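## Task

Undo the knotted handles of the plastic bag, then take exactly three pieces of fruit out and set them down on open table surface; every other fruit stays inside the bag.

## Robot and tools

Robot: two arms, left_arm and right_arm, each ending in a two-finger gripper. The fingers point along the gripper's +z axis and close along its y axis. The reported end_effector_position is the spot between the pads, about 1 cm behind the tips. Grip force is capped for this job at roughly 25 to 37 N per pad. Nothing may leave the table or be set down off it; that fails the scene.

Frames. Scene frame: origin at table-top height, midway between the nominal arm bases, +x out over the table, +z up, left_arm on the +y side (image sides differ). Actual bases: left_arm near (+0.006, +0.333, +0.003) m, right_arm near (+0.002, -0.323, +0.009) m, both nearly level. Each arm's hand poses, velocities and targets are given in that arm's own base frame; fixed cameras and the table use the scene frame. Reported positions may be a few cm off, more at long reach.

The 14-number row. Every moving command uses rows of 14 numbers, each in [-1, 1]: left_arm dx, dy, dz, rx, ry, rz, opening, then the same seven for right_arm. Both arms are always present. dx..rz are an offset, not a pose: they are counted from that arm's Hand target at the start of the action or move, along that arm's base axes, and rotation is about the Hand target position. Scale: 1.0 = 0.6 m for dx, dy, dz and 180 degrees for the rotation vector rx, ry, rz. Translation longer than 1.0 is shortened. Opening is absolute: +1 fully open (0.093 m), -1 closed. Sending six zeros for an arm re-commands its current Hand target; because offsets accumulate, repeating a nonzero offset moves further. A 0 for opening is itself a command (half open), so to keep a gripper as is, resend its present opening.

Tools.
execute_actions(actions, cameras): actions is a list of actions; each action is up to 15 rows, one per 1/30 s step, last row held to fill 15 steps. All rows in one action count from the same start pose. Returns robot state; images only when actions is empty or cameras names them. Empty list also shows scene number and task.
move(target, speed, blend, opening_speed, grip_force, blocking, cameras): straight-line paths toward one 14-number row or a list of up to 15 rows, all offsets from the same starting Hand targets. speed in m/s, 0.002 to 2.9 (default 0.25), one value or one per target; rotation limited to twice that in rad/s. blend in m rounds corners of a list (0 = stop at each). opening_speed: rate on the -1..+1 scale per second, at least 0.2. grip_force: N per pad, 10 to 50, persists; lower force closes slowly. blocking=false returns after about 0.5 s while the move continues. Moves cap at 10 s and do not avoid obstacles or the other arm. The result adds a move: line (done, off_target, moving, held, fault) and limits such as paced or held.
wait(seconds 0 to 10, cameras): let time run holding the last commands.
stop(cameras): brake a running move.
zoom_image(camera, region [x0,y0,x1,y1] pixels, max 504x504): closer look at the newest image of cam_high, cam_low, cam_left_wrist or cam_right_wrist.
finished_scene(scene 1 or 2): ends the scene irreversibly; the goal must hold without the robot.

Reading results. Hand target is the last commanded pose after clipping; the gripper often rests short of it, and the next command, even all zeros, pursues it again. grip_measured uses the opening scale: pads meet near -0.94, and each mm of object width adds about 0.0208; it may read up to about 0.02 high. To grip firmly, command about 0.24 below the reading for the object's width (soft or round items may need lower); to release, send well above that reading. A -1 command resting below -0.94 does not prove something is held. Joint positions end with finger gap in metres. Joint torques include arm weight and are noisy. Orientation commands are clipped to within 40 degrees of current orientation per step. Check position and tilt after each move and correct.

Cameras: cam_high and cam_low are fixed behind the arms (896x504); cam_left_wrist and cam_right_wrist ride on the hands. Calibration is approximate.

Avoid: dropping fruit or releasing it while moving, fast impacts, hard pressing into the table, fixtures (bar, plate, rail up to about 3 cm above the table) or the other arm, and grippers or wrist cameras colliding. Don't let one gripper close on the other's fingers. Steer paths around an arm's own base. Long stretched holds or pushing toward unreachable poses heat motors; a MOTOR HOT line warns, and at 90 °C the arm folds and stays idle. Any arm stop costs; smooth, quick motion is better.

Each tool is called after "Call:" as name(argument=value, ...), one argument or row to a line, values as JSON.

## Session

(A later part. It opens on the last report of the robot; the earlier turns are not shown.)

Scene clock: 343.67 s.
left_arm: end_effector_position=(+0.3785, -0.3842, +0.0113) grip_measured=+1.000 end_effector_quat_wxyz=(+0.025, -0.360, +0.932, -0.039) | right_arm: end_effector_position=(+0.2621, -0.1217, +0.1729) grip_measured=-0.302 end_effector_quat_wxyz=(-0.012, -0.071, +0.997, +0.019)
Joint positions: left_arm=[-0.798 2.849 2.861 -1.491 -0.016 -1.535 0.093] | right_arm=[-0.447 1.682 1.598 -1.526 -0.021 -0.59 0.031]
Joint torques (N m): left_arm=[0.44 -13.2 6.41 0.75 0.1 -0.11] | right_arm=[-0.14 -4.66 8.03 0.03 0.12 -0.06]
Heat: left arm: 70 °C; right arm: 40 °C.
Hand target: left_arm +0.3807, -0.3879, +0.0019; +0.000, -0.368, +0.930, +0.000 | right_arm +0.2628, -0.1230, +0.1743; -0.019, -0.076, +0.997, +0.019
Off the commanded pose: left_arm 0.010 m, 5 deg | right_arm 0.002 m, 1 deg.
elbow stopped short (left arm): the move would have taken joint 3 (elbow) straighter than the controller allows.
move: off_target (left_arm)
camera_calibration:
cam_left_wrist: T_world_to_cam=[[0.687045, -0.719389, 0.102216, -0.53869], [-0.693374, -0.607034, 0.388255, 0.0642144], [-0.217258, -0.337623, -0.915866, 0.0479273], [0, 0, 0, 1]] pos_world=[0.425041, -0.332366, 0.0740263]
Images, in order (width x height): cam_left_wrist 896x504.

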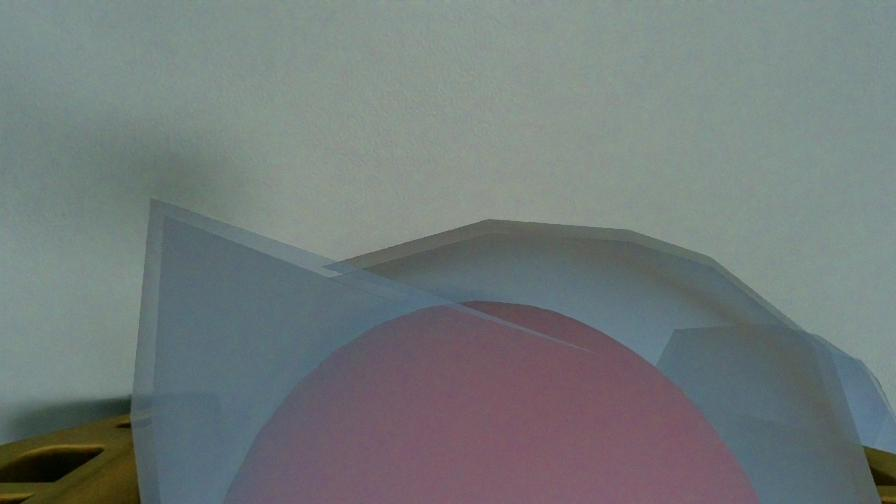

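Straddling well. Close with gentle force and lift.

Call:
move(
  target=[0,0,0,0,0,0,0,0,0,0,0,0,0,-0.3],
  opening_speed=0.6,
)

Call:
move(
  target=[-0.04,0.03,0.13,0,0,0,0,0,0,0,0,0,0,-0.3],
  speed=0.06,
  cameras=["all"],
)

Scene clock: 345.97 s.
left_arm: end_effector_position=(+0.3793, -0.3850, +0.0115) grip_measured=+0.434 end_effector_quat_wxyz=(+0.026, -0.361, +0.931, -0.041) | right_arm: end_effector_position=(+0.2621, -0.1217, +0.1729) grip_measured=-0.302 end_effector_quat_wxyz=(-0.012, -0.071, +0.997, +0.019)
Joint positions: left_arm=[-0.798 2.849 2.861 -1.486 -0.016 -1.536 0.066] | right_arm=[-0.447 1.682 1.598 -1.526 -0.021 -0.59 0.031]
Joint torques (N m): left_arm=[0.4 -13.2 6.35 0.74 0.11 -0.11] | right_arm=[-0.16 -4.68 8.12 0.04 0.11 -0.07]
Heat: left arm: 69 °C; right arm: 40 °C.
Hand target: left_arm +0.3808, -0.3880, +0.0019; +0.000, -0.367, +0.930, -0.001 | right_arm +0.2628, -0.1230, +0.1743; -0.019, -0.076, +0.997, +0.019
Off the commanded pose: left_arm 0.010 m, 6 deg | right_arm 0.002 m, 1 deg.
elbow stopped short (left arm): the move would have taken joint 3 (elbow) straighter than the controller allows.
move: off_target (left_arm)

Scene clock: 347.90 s.
left_arm: end_effector_position=(+0.3633, -0.3686, +0.0616) grip_measured=+0.434 end_effector_quat_wxyz=(+0.022, -0.364, +0.930, -0.033) | right_arm: end_effector_position=(+0.2621, -0.1217, +0.1729) grip_measured=-0.302 end_effector_quat_wxyz=(-0.012, -0.071, +0.997, +0.019)
Joint positions: left_arm=[-0.798 2.692 2.755 -1.555 -0.016 -1.543 0.066] | right_arm=[-0.447 1.682 1.598 -1.526 -0.021 -0.59 0.031]
Joint torques (N m): left_arm=[-0.28 -17.66 4.67 0.42 0.1 -0.11] | right_arm=[-0.09 -4.59 8.14 0.03 0.13 -0.03]
Heat: left arm: 70 °C; right arm: 39 °C.
Hand target: left_arm +0.3568, -0.3700, +0.0798; +0.000, -0.367, +0.930, +0.000 | right_arm +0.2628, -0.1230, +0.1743; -0.019, -0.076, +0.997, +0.019
Off the commanded pose: left_arm 0.019 m, 5 deg | right_arm 0.002 m, 1 deg.
elbow stopped short (left arm): the move would have taken joint 3 (elbow) straighter than the controller allows.
joint sent to its limit (left arm) — joint 4 (wrist pitch), lower limit. The joint targets are off in orientation, not in position.
move: off_target (left_arm)
camera_calibration:
cam_left_wrist: T_world_to_cam=[[0.694022, -0.714516, 0.0883237, -0.522028], [-0.68426, -0.616483, 0.389534, 0.0367402], [-0.223878, -0.330782, -0.916767, 0.100932], [0, 0, 0, 1]] pos_world=[0.410035, -0.316961, 0.124327]
cam_right_wrist: T_world_to_cam=[[0.160377, -0.986995, -0.0110045, -0.164613], [-0.879792, -0.147994, 0.451733, 0.174087], [-0.447487, -0.0627658, -0.892085, 0.35346], [0, 0, 0, 1]] pos_world=[0.337729, -0.114523, 0.234864]

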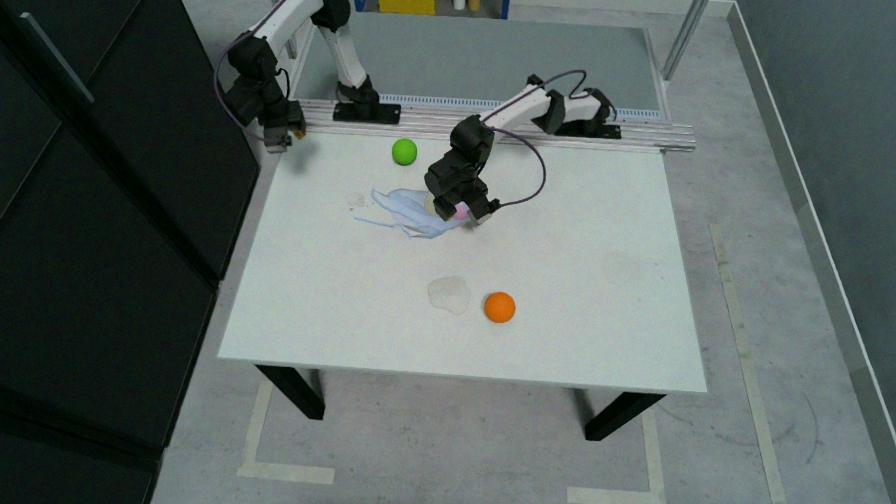

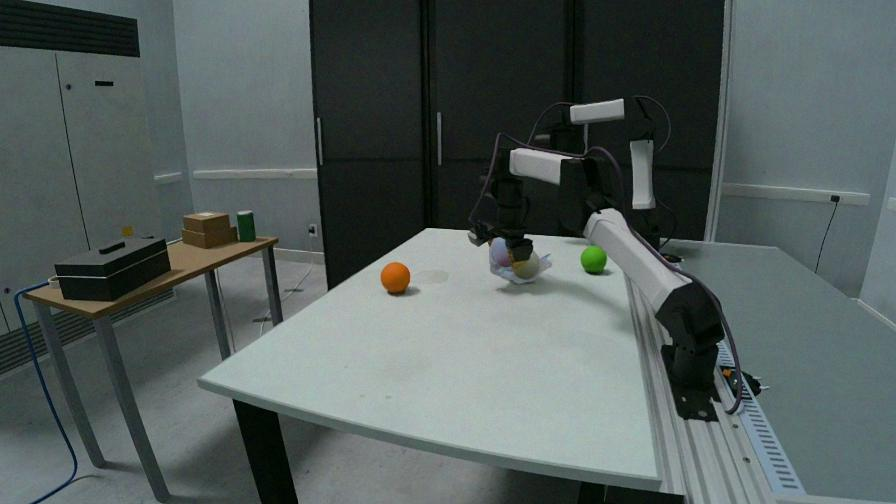

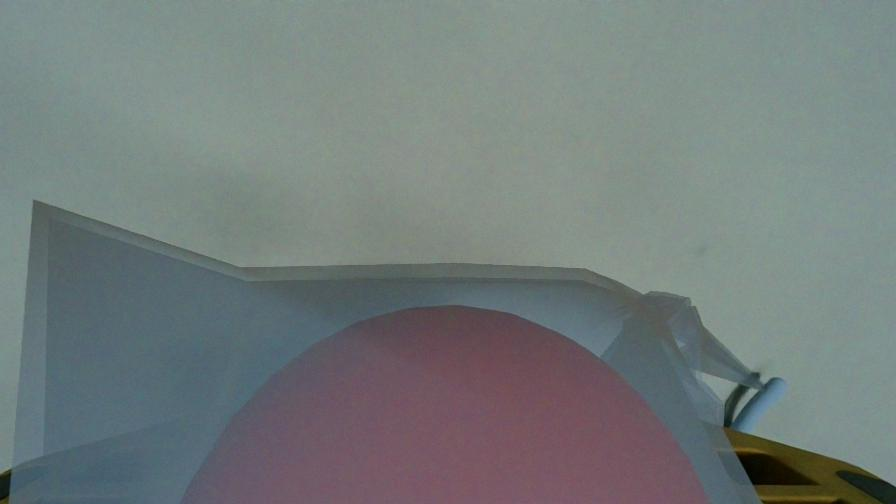

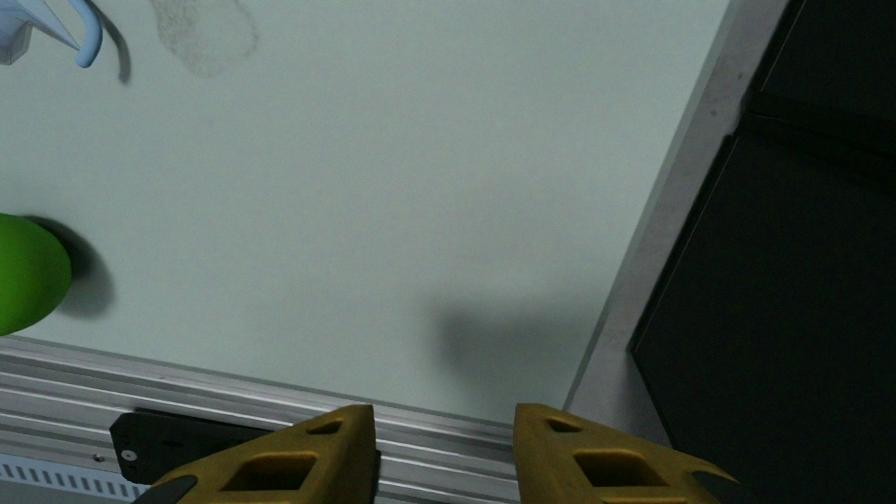

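Call:
move(
  target=[-0.05,0.05,0.1,0,0,0,0,0,0,0,0,0,0,-0.3],
  speed=0.05,
  cameras=["all"],
)

Scene clock: 350.30 s.
left_arm: end_effector_position=(+0.3350, -0.3396, +0.1252) grip_measured=+0.434 end_effector_quat_wxyz=(+0.023, -0.365, +0.930, -0.035) | right_arm: end_effector_position=(+0.2621, -0.1217, +0.1729) grip_measured=-0.302 end_effector_quat_wxyz=(-0.012, -0.071, +0.997, +0.019)
Joint positions: left_arm=[-0.798 2.411 2.481 -1.558 -0.016 -1.545 0.066] | right_arm=[-0.447 1.682 1.598 -1.526 -0.021 -0.59 0.031]
Joint torques (N m): left_arm=[-0.39 -15.9 4.66 0.46 0.1 -0.1] | right_arm=[-0.13 -4.67 8.14 0.03 0.13 -0.04]
Heat: left arm: 70 °C; right arm: 39 °C.
Hand target: left_arm +0.3268, -0.3399, +0.1398; +0.000, -0.367, +0.930, +0.000 | right_arm +0.2628, -0.1230, +0.1743; -0.019, -0.076, +0.997, +0.019
Off the commanded pose: left_arm 0.017 m, 5 deg | right_arm 0.002 m, 1 deg.
joint sent to its limit (left arm) — joint 4 (wrist pitch), lower limit. The joint targets are off in orientation, not in position.
move: off_target (left_arm)
camera_calibration:
cam_left_wrist: T_world_to_cam=[[0.69477, -0.713107, 0.0936662, -0.487739], [-0.68477, -0.616019, 0.389372, 0.0108566], [-0.219963, -0.334664, -0.916306, 0.159739], [0, 0, 0, 1]] pos_world=[0.381437, -0.287663, 0.187827]
cam_right_wrist: T_world_to_cam=[[0.160377, -0.986995, -0.0110045, -0.164613], [-0.879792, -0.147994, 0.451733, 0.174087], [-0.447487, -0.0627658, -0.892085, 0.35346], [0, 0, 0, 1]] pos_world=[0.337729, -0.114523, 0.234864]

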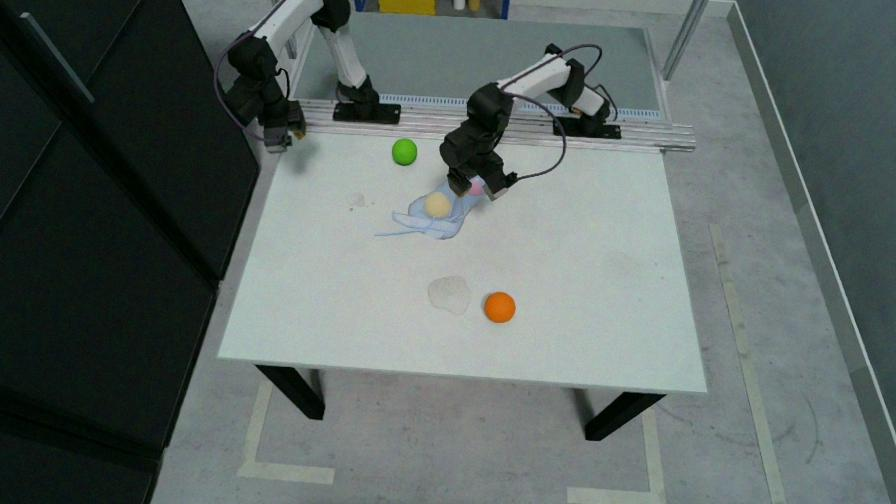

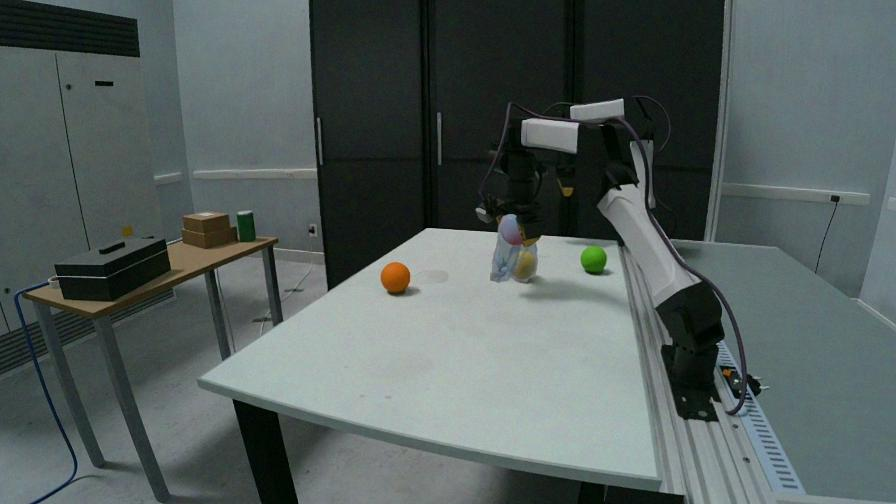

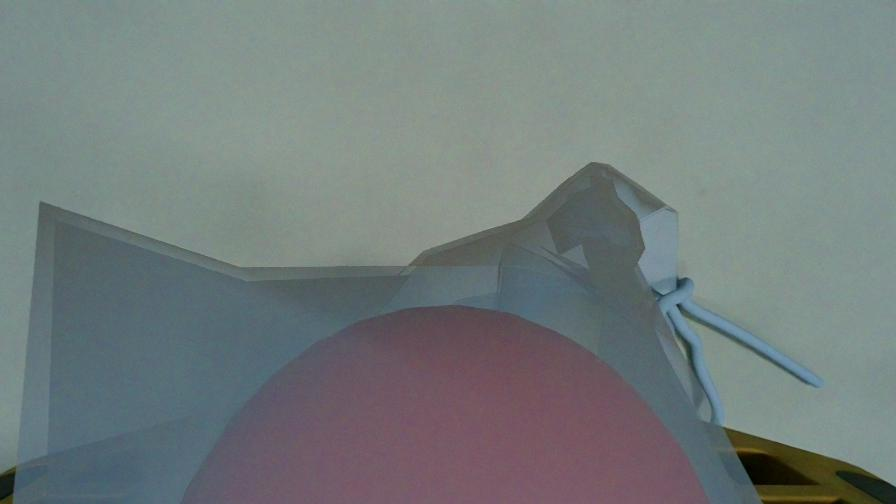

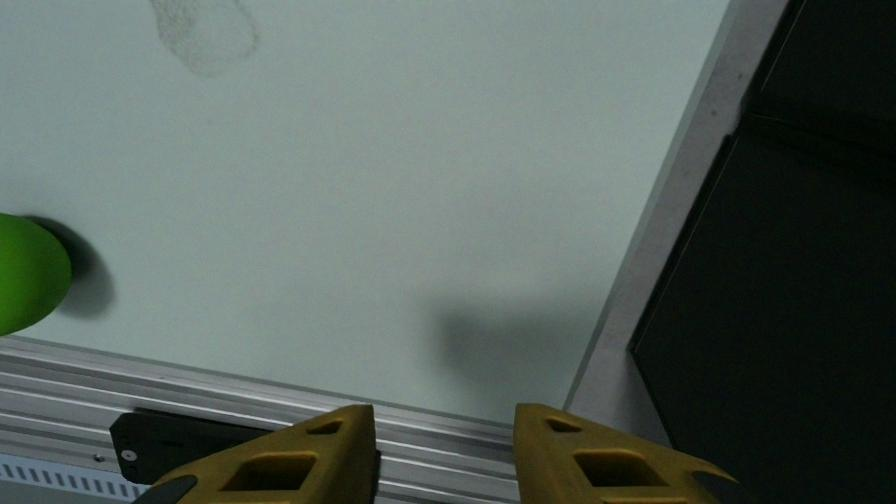

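Call:
move(
  target=[0.02,0.17,0.06,0,0,0,0,0,0,0,0,0,0,-0.3],
  speed=0.06,
  cameras=["cam_high","cam_low"],
)

Scene clock: 353.03 s.
left_arm: end_effector_position=(+0.3452, -0.2405, +0.1646) grip_measured=+0.434 end_effector_quat_wxyz=(+0.021, -0.373, +0.927, -0.023) | right_arm: end_effector_position=(+0.2621, -0.1217, +0.1729) grip_measured=-0.302 end_effector_quat_wxyz=(-0.012, -0.071, +0.997, +0.019)
Joint positions: left_arm=[-0.613 2.148 2.196 -1.558 -0.011 -1.378 0.066] | right_arm=[-0.447 1.682 1.598 -1.526 -0.021 -0.59 0.031]
Joint torques (N m): left_arm=[0.27 -13.91 4.66 0.42 0.07 0.16] | right_arm=[-0.1 -4.63 8.12 0.03 0.11 -0.03]
Heat: left arm: 70 °C; right arm: 39 °C.
Hand target: left_arm +0.3387, -0.2379, +0.1759; +0.000, -0.367, +0.930, +0.000 | right_arm +0.2628, -0.1230, +0.1743; -0.019, -0.076, +0.997, +0.019
Off the commanded pose: left_arm 0.013 m, 4 deg | right_arm 0.002 m, 1 deg.
joint sent to its limit (left arm) — joint 4 (wrist pitch), lower limit. The joint targets are off in orientation, not in position.
move: off_target (left_arm)
Images, in order (width x height): cam_high 896x504, cam_low 896x504.

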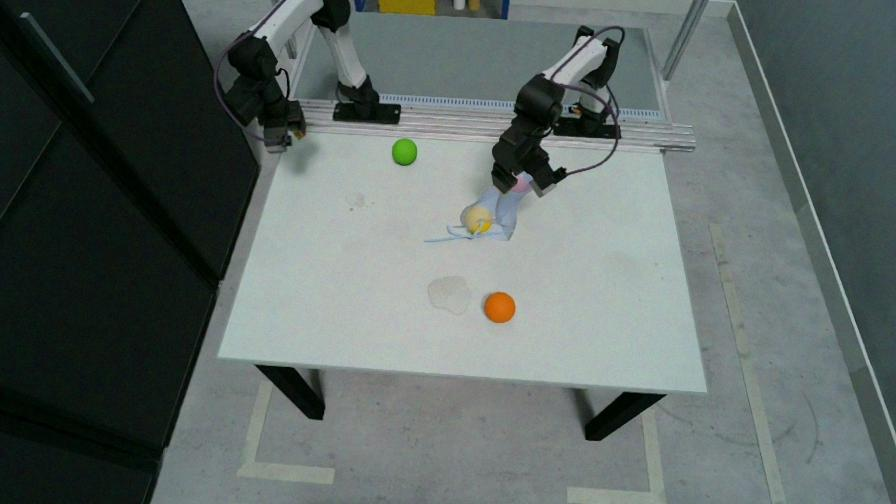

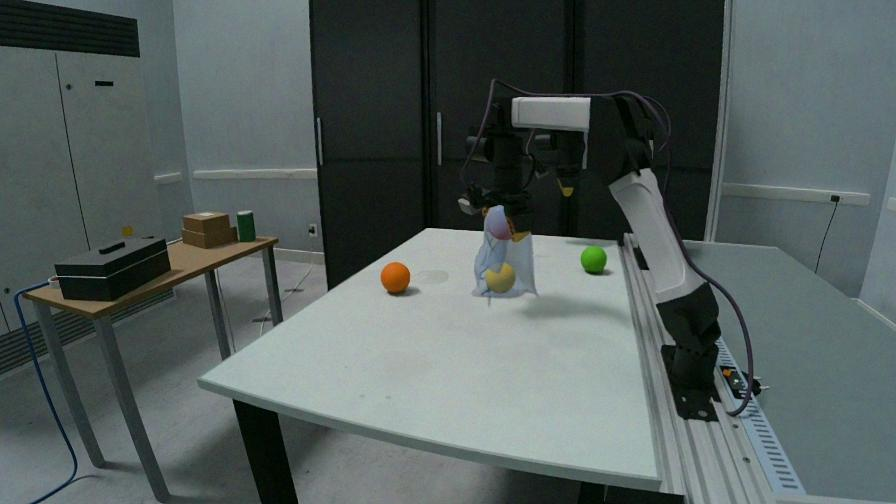

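Call:
move(
  target=[-0.02,0.1,0.08,0,0,0,0,0,0,0,0,0,0,-0.3],
  speed=0.05,
  cameras=["cam_high","cam_low"],
)

Scene clock: 355.40 s.
left_arm: end_effector_position=(+0.3339, -0.1808, +0.2178) grip_measured=+0.434 end_effector_quat_wxyz=(+0.054, -0.371, +0.925, -0.057) | right_arm: end_effector_position=(+0.2621, -0.1217, +0.1729) grip_measured=-0.302 end_effector_quat_wxyz=(-0.012, -0.071, +0.997, +0.019)
Joint positions: left_arm=[-0.501 1.91 2.055 -1.558 -0.011 -1.264 0.066] | right_arm=[-0.447 1.682 1.598 -1.526 -0.021 -0.59 0.031]
Joint torques (N m): left_arm=[0.43 -11.34 4.45 0.63 0.09 0.13] | right_arm=[-0.13 -4.59 8.08 0.02 0.12 -0.04]
Heat: left arm: 70 °C; right arm: 38 °C.
Hand target: left_arm +0.3267, -0.1779, +0.2238; +0.000, -0.367, +0.930, +0.000 | right_arm +0.2628, -0.1230, +0.1743; -0.019, -0.076, +0.997, +0.019
Off the commanded pose: left_arm 0.010 m, 9 deg | right_arm 0.002 m, 1 deg.
joint sent to its limit (left arm) — joint 4 (wrist pitch), lower limit. The joint targets are off in orientation, not in position.
move: off_target (left_arm)
Images, in order (width x height): cam_high 896x504, cam_low 896x504.

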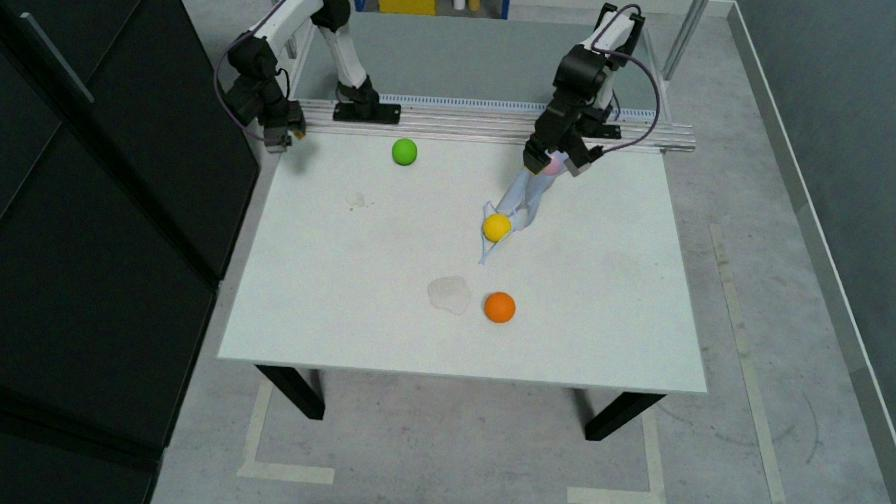

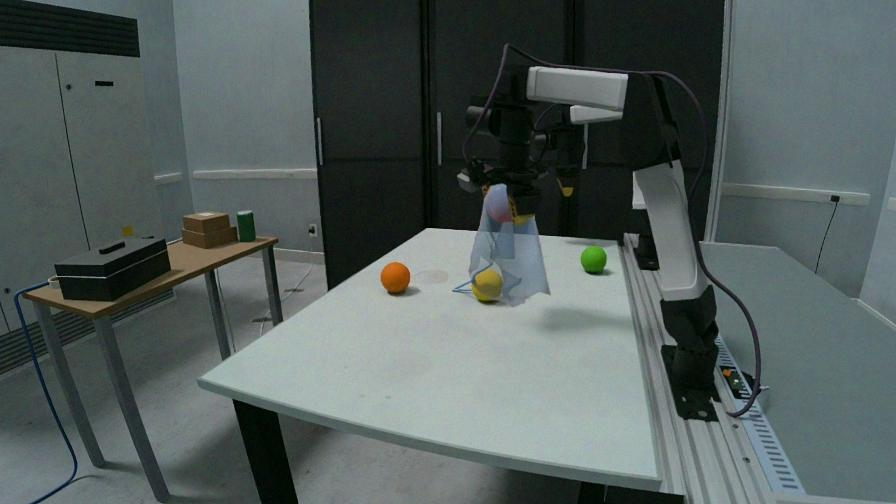

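Call:
move(
  target=[
    [0.0,0.27,0.04,0,0,0,0,0,0,0,0,0,0,-0.3],
    [0.03,0.45,-0.2,0,0,0,0,0,0,0,0,0,0,-0.3],
    [0.03,0.5,-0.335,0,0,0,0,0,0,0,0,0,0,-0.3],
  ],
  speed=0.1,
  cameras=["cam_high","cam_low"],
)

Scene clock: 361.90 s.
left_arm: end_effector_position=(+0.3472, +0.1212, +0.0305) grip_measured=+0.434 end_effector_quat_wxyz=(+0.007, -0.372, +0.928, -0.002) | right_arm: end_effector_position=(+0.2621, -0.1217, +0.1729) grip_measured=-0.302 end_effector_quat_wxyz=(-0.012, -0.071, +0.997, +0.019)
Joint positions: left_arm=[0.338 1.984 1.411 -0.984 0.004 -0.424 0.066] | right_arm=[-0.447 1.682 1.598 -1.526 -0.021 -0.59 0.031]
Joint torques (N m): left_arm=[0.49 -8.64 4.7 0.6 -0.03 0.13] | right_arm=[-0.06 -4.6 8.09 0.03 0.12 -0.03]
Heat: left arm: 67 °C; right arm: 38 °C.
Hand target: left_arm +0.3447, +0.1220, +0.0228; +0.000, -0.368, +0.930, +0.000 | right_arm +0.2628, -0.1230, +0.1743; -0.019, -0.076, +0.997, +0.019
Off the commanded pose: left_arm 0.008 m, 1 deg | right_arm 0.002 m, 1 deg.
move: done
Images, in order (width x height): cam_high 896x504, cam_low 896x504.

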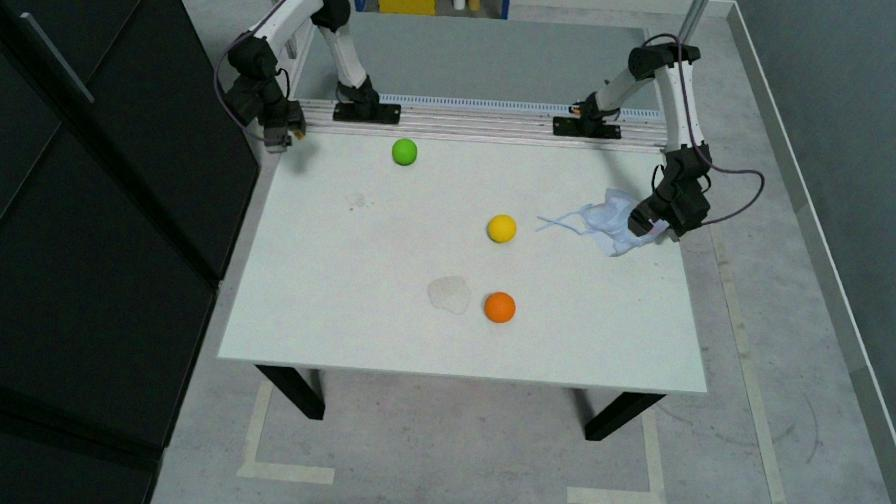

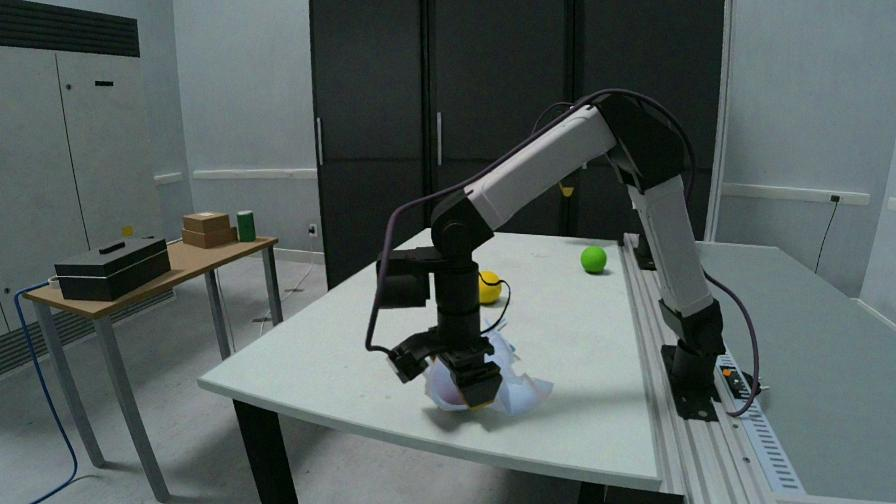

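Call:
move(
  target=[
    [0,0,0.06,0,0,0,0,0,0,0,0,0,0,-0.3],
    [0,-0.17,0.06,0,0,0,0,0,0,0,0,0,0,-0.3],
    [0,-0.17,-0.005,0,0,0,0,0,0,0,0,0,0,-0.3],
  ],
  speed=0.07,
)

Call:
move(
  target=[0,0,0,0,0,0,0.9,0,0,0,0,0,0,-0.3],
  opening_speed=0.4,
)

Call:
move(
  target=[
    [0,0,0.25,0,0,0,0.9,0,0,0,0,0,0,-0.3],
    [-0.1,0.2,0.25,0,0,0,0.9,0,0,0,0,0,0,-0.3],
  ],
  speed=0.12,
  cameras=["all"],
)

Scene clock: 366.70 s.
left_arm: end_effector_position=(+0.3470, +0.0227, +0.0278) grip_measured=+0.434 end_effector_quat_wxyz=(+0.006, -0.366, +0.931, -0.004) | right_arm: end_effector_position=(+0.2621, -0.1217, +0.1729) grip_measured=-0.302 end_effector_quat_wxyz=(-0.012, -0.071, +0.997, +0.019)
Joint positions: left_arm=[0.067 1.917 1.305 -0.946 0.003 -0.682 0.066] | right_arm=[-0.447 1.682 1.598 -1.526 -0.021 -0.59 0.031]
Joint torques (N m): left_arm=[-0.4 -8.12 4.26 0.63 -0.05 -0.12] | right_arm=[-0.09 -4.6 8.09 0.04 0.12 -0.02]
Heat: left arm: 66 °C; right arm: 37 °C.
Hand target: left_arm +0.3447, +0.0200, +0.0198; +0.000, -0.367, +0.930, -0.001 | right_arm +0.2628, -0.1230, +0.1743; -0.019, -0.076, +0.997, +0.019
Off the commanded pose: left_arm 0.009 m, 1 deg | right_arm 0.002 m, 1 deg.
move: done

Scene clock: 369.17 s.
left_arm: end_effector_position=(+0.3478, +0.0228, +0.0278) grip_measured=+0.898 end_effector_quat_wxyz=(+0.007, -0.366, +0.931, -0.004) | right_arm: end_effector_position=(+0.2621, -0.1217, +0.1729) grip_measured=-0.302 end_effector_quat_wxyz=(-0.012, -0.071, +0.997, +0.019)
Joint positions: left_arm=[0.067 1.917 1.305 -0.943 0.003 -0.682 0.088] | right_arm=[-0.447 1.682 1.598 -1.526 -0.021 -0.59 0.031]
Joint torques (N m): left_arm=[-0.46 -8.16 4.23 0.59 -0.04 -0.11] | right_arm=[-0.06 -4.59 8.1 0.03 0.12 -0.03]
Heat: left arm: 64 °C; right arm: 37 °C.
Hand target: left_arm +0.3447, +0.0200, +0.0198; +0.000, -0.367, +0.930, +0.000 | right_arm +0.2628, -0.1230, +0.1743; -0.019, -0.076, +0.997, +0.019
Off the commanded pose: left_arm 0.009 m, 1 deg | right_arm 0.002 m, 1 deg.
move: done

Scene clock: 372.87 s.
left_arm: end_effector_position=(+0.2881, +0.1411, +0.1643) grip_measured=+0.898 end_effector_quat_wxyz=(-0.011, -0.373, +0.928, -0.002) | right_arm: end_effector_position=(+0.2621, -0.1217, +0.1729) grip_measured=-0.302 end_effector_quat_wxyz=(-0.012, -0.071, +0.997, +0.019)
Joint positions: left_arm=[0.457 1.786 1.685 -1.492 0.002 -0.308 0.088] | right_arm=[-0.447 1.682 1.598 -1.526 -0.021 -0.59 0.031]
Joint torques (N m): left_arm=[0.36 -10.7 4.51 0.45 -0.03 0.17] | right_arm=[-0.16 -4.7 8.09 0.04 0.11 -0.05]
Heat: left arm: 64 °C; right arm: 37 °C.
Hand target: left_arm +0.2847, +0.1401, +0.1698; +0.000, -0.368, +0.930, +0.000 | right_arm +0.2628, -0.1230, +0.1743; -0.019, -0.076, +0.997, +0.019
Off the commanded pose: left_arm 0.007 m, 1 deg | right_arm 0.002 m, 1 deg.
move: done
camera_calibration:
cam_left_wrist: T_world_to_cam=[[0.710519, -0.703656, 0.00556228, -0.107457], [-0.638721, -0.641593, 0.424728, 0.244222], [-0.295294, -0.30533, -0.905304, 0.361831], [0, 0, 0, 1]] pos_world=[0.339186, 0.191556, 0.224436]
cam_right_wrist: T_world_to_cam=[[0.160377, -0.986995, -0.0110045, -0.164613], [-0.879792, -0.147994, 0.451733, 0.174087], [-0.447487, -0.0627658, -0.892085, 0.35346], [0, 0, 0, 1]] pos_world=[0.337729, -0.114523, 0.234864]

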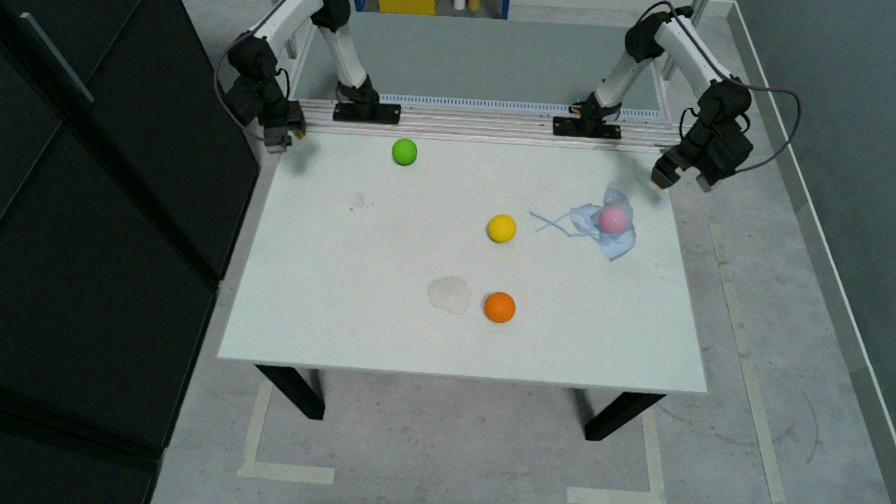

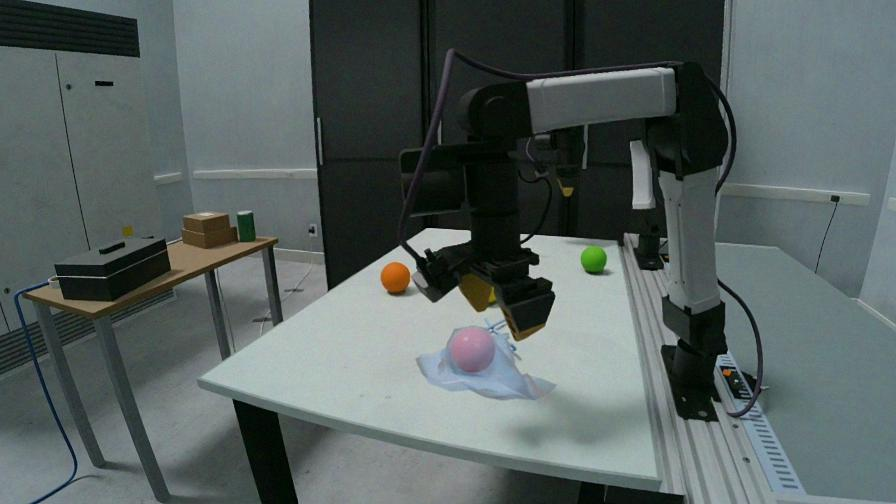

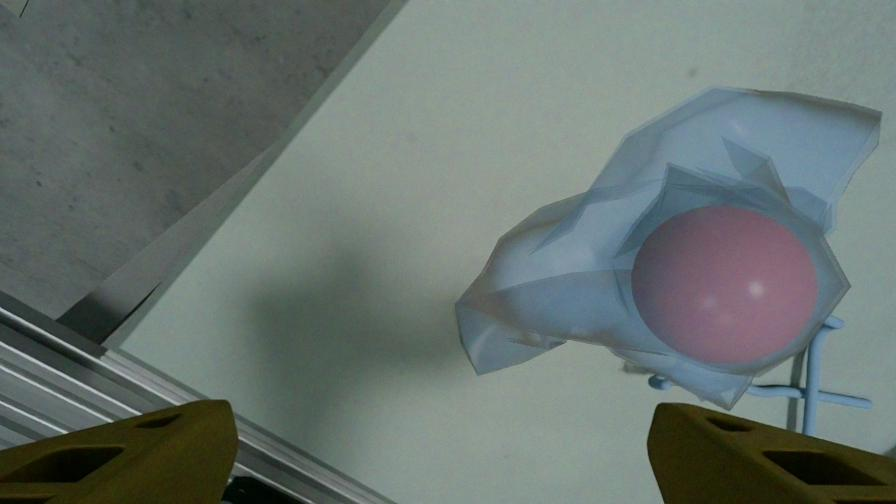

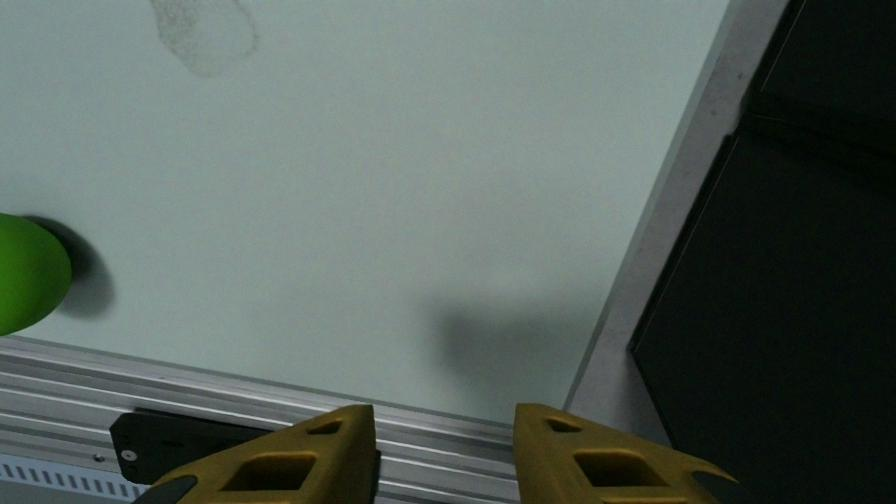

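Pink is in the bag; three out; untied.

Call:
finished_scene(
  scene=1,
)

The scene is finished: the task was done.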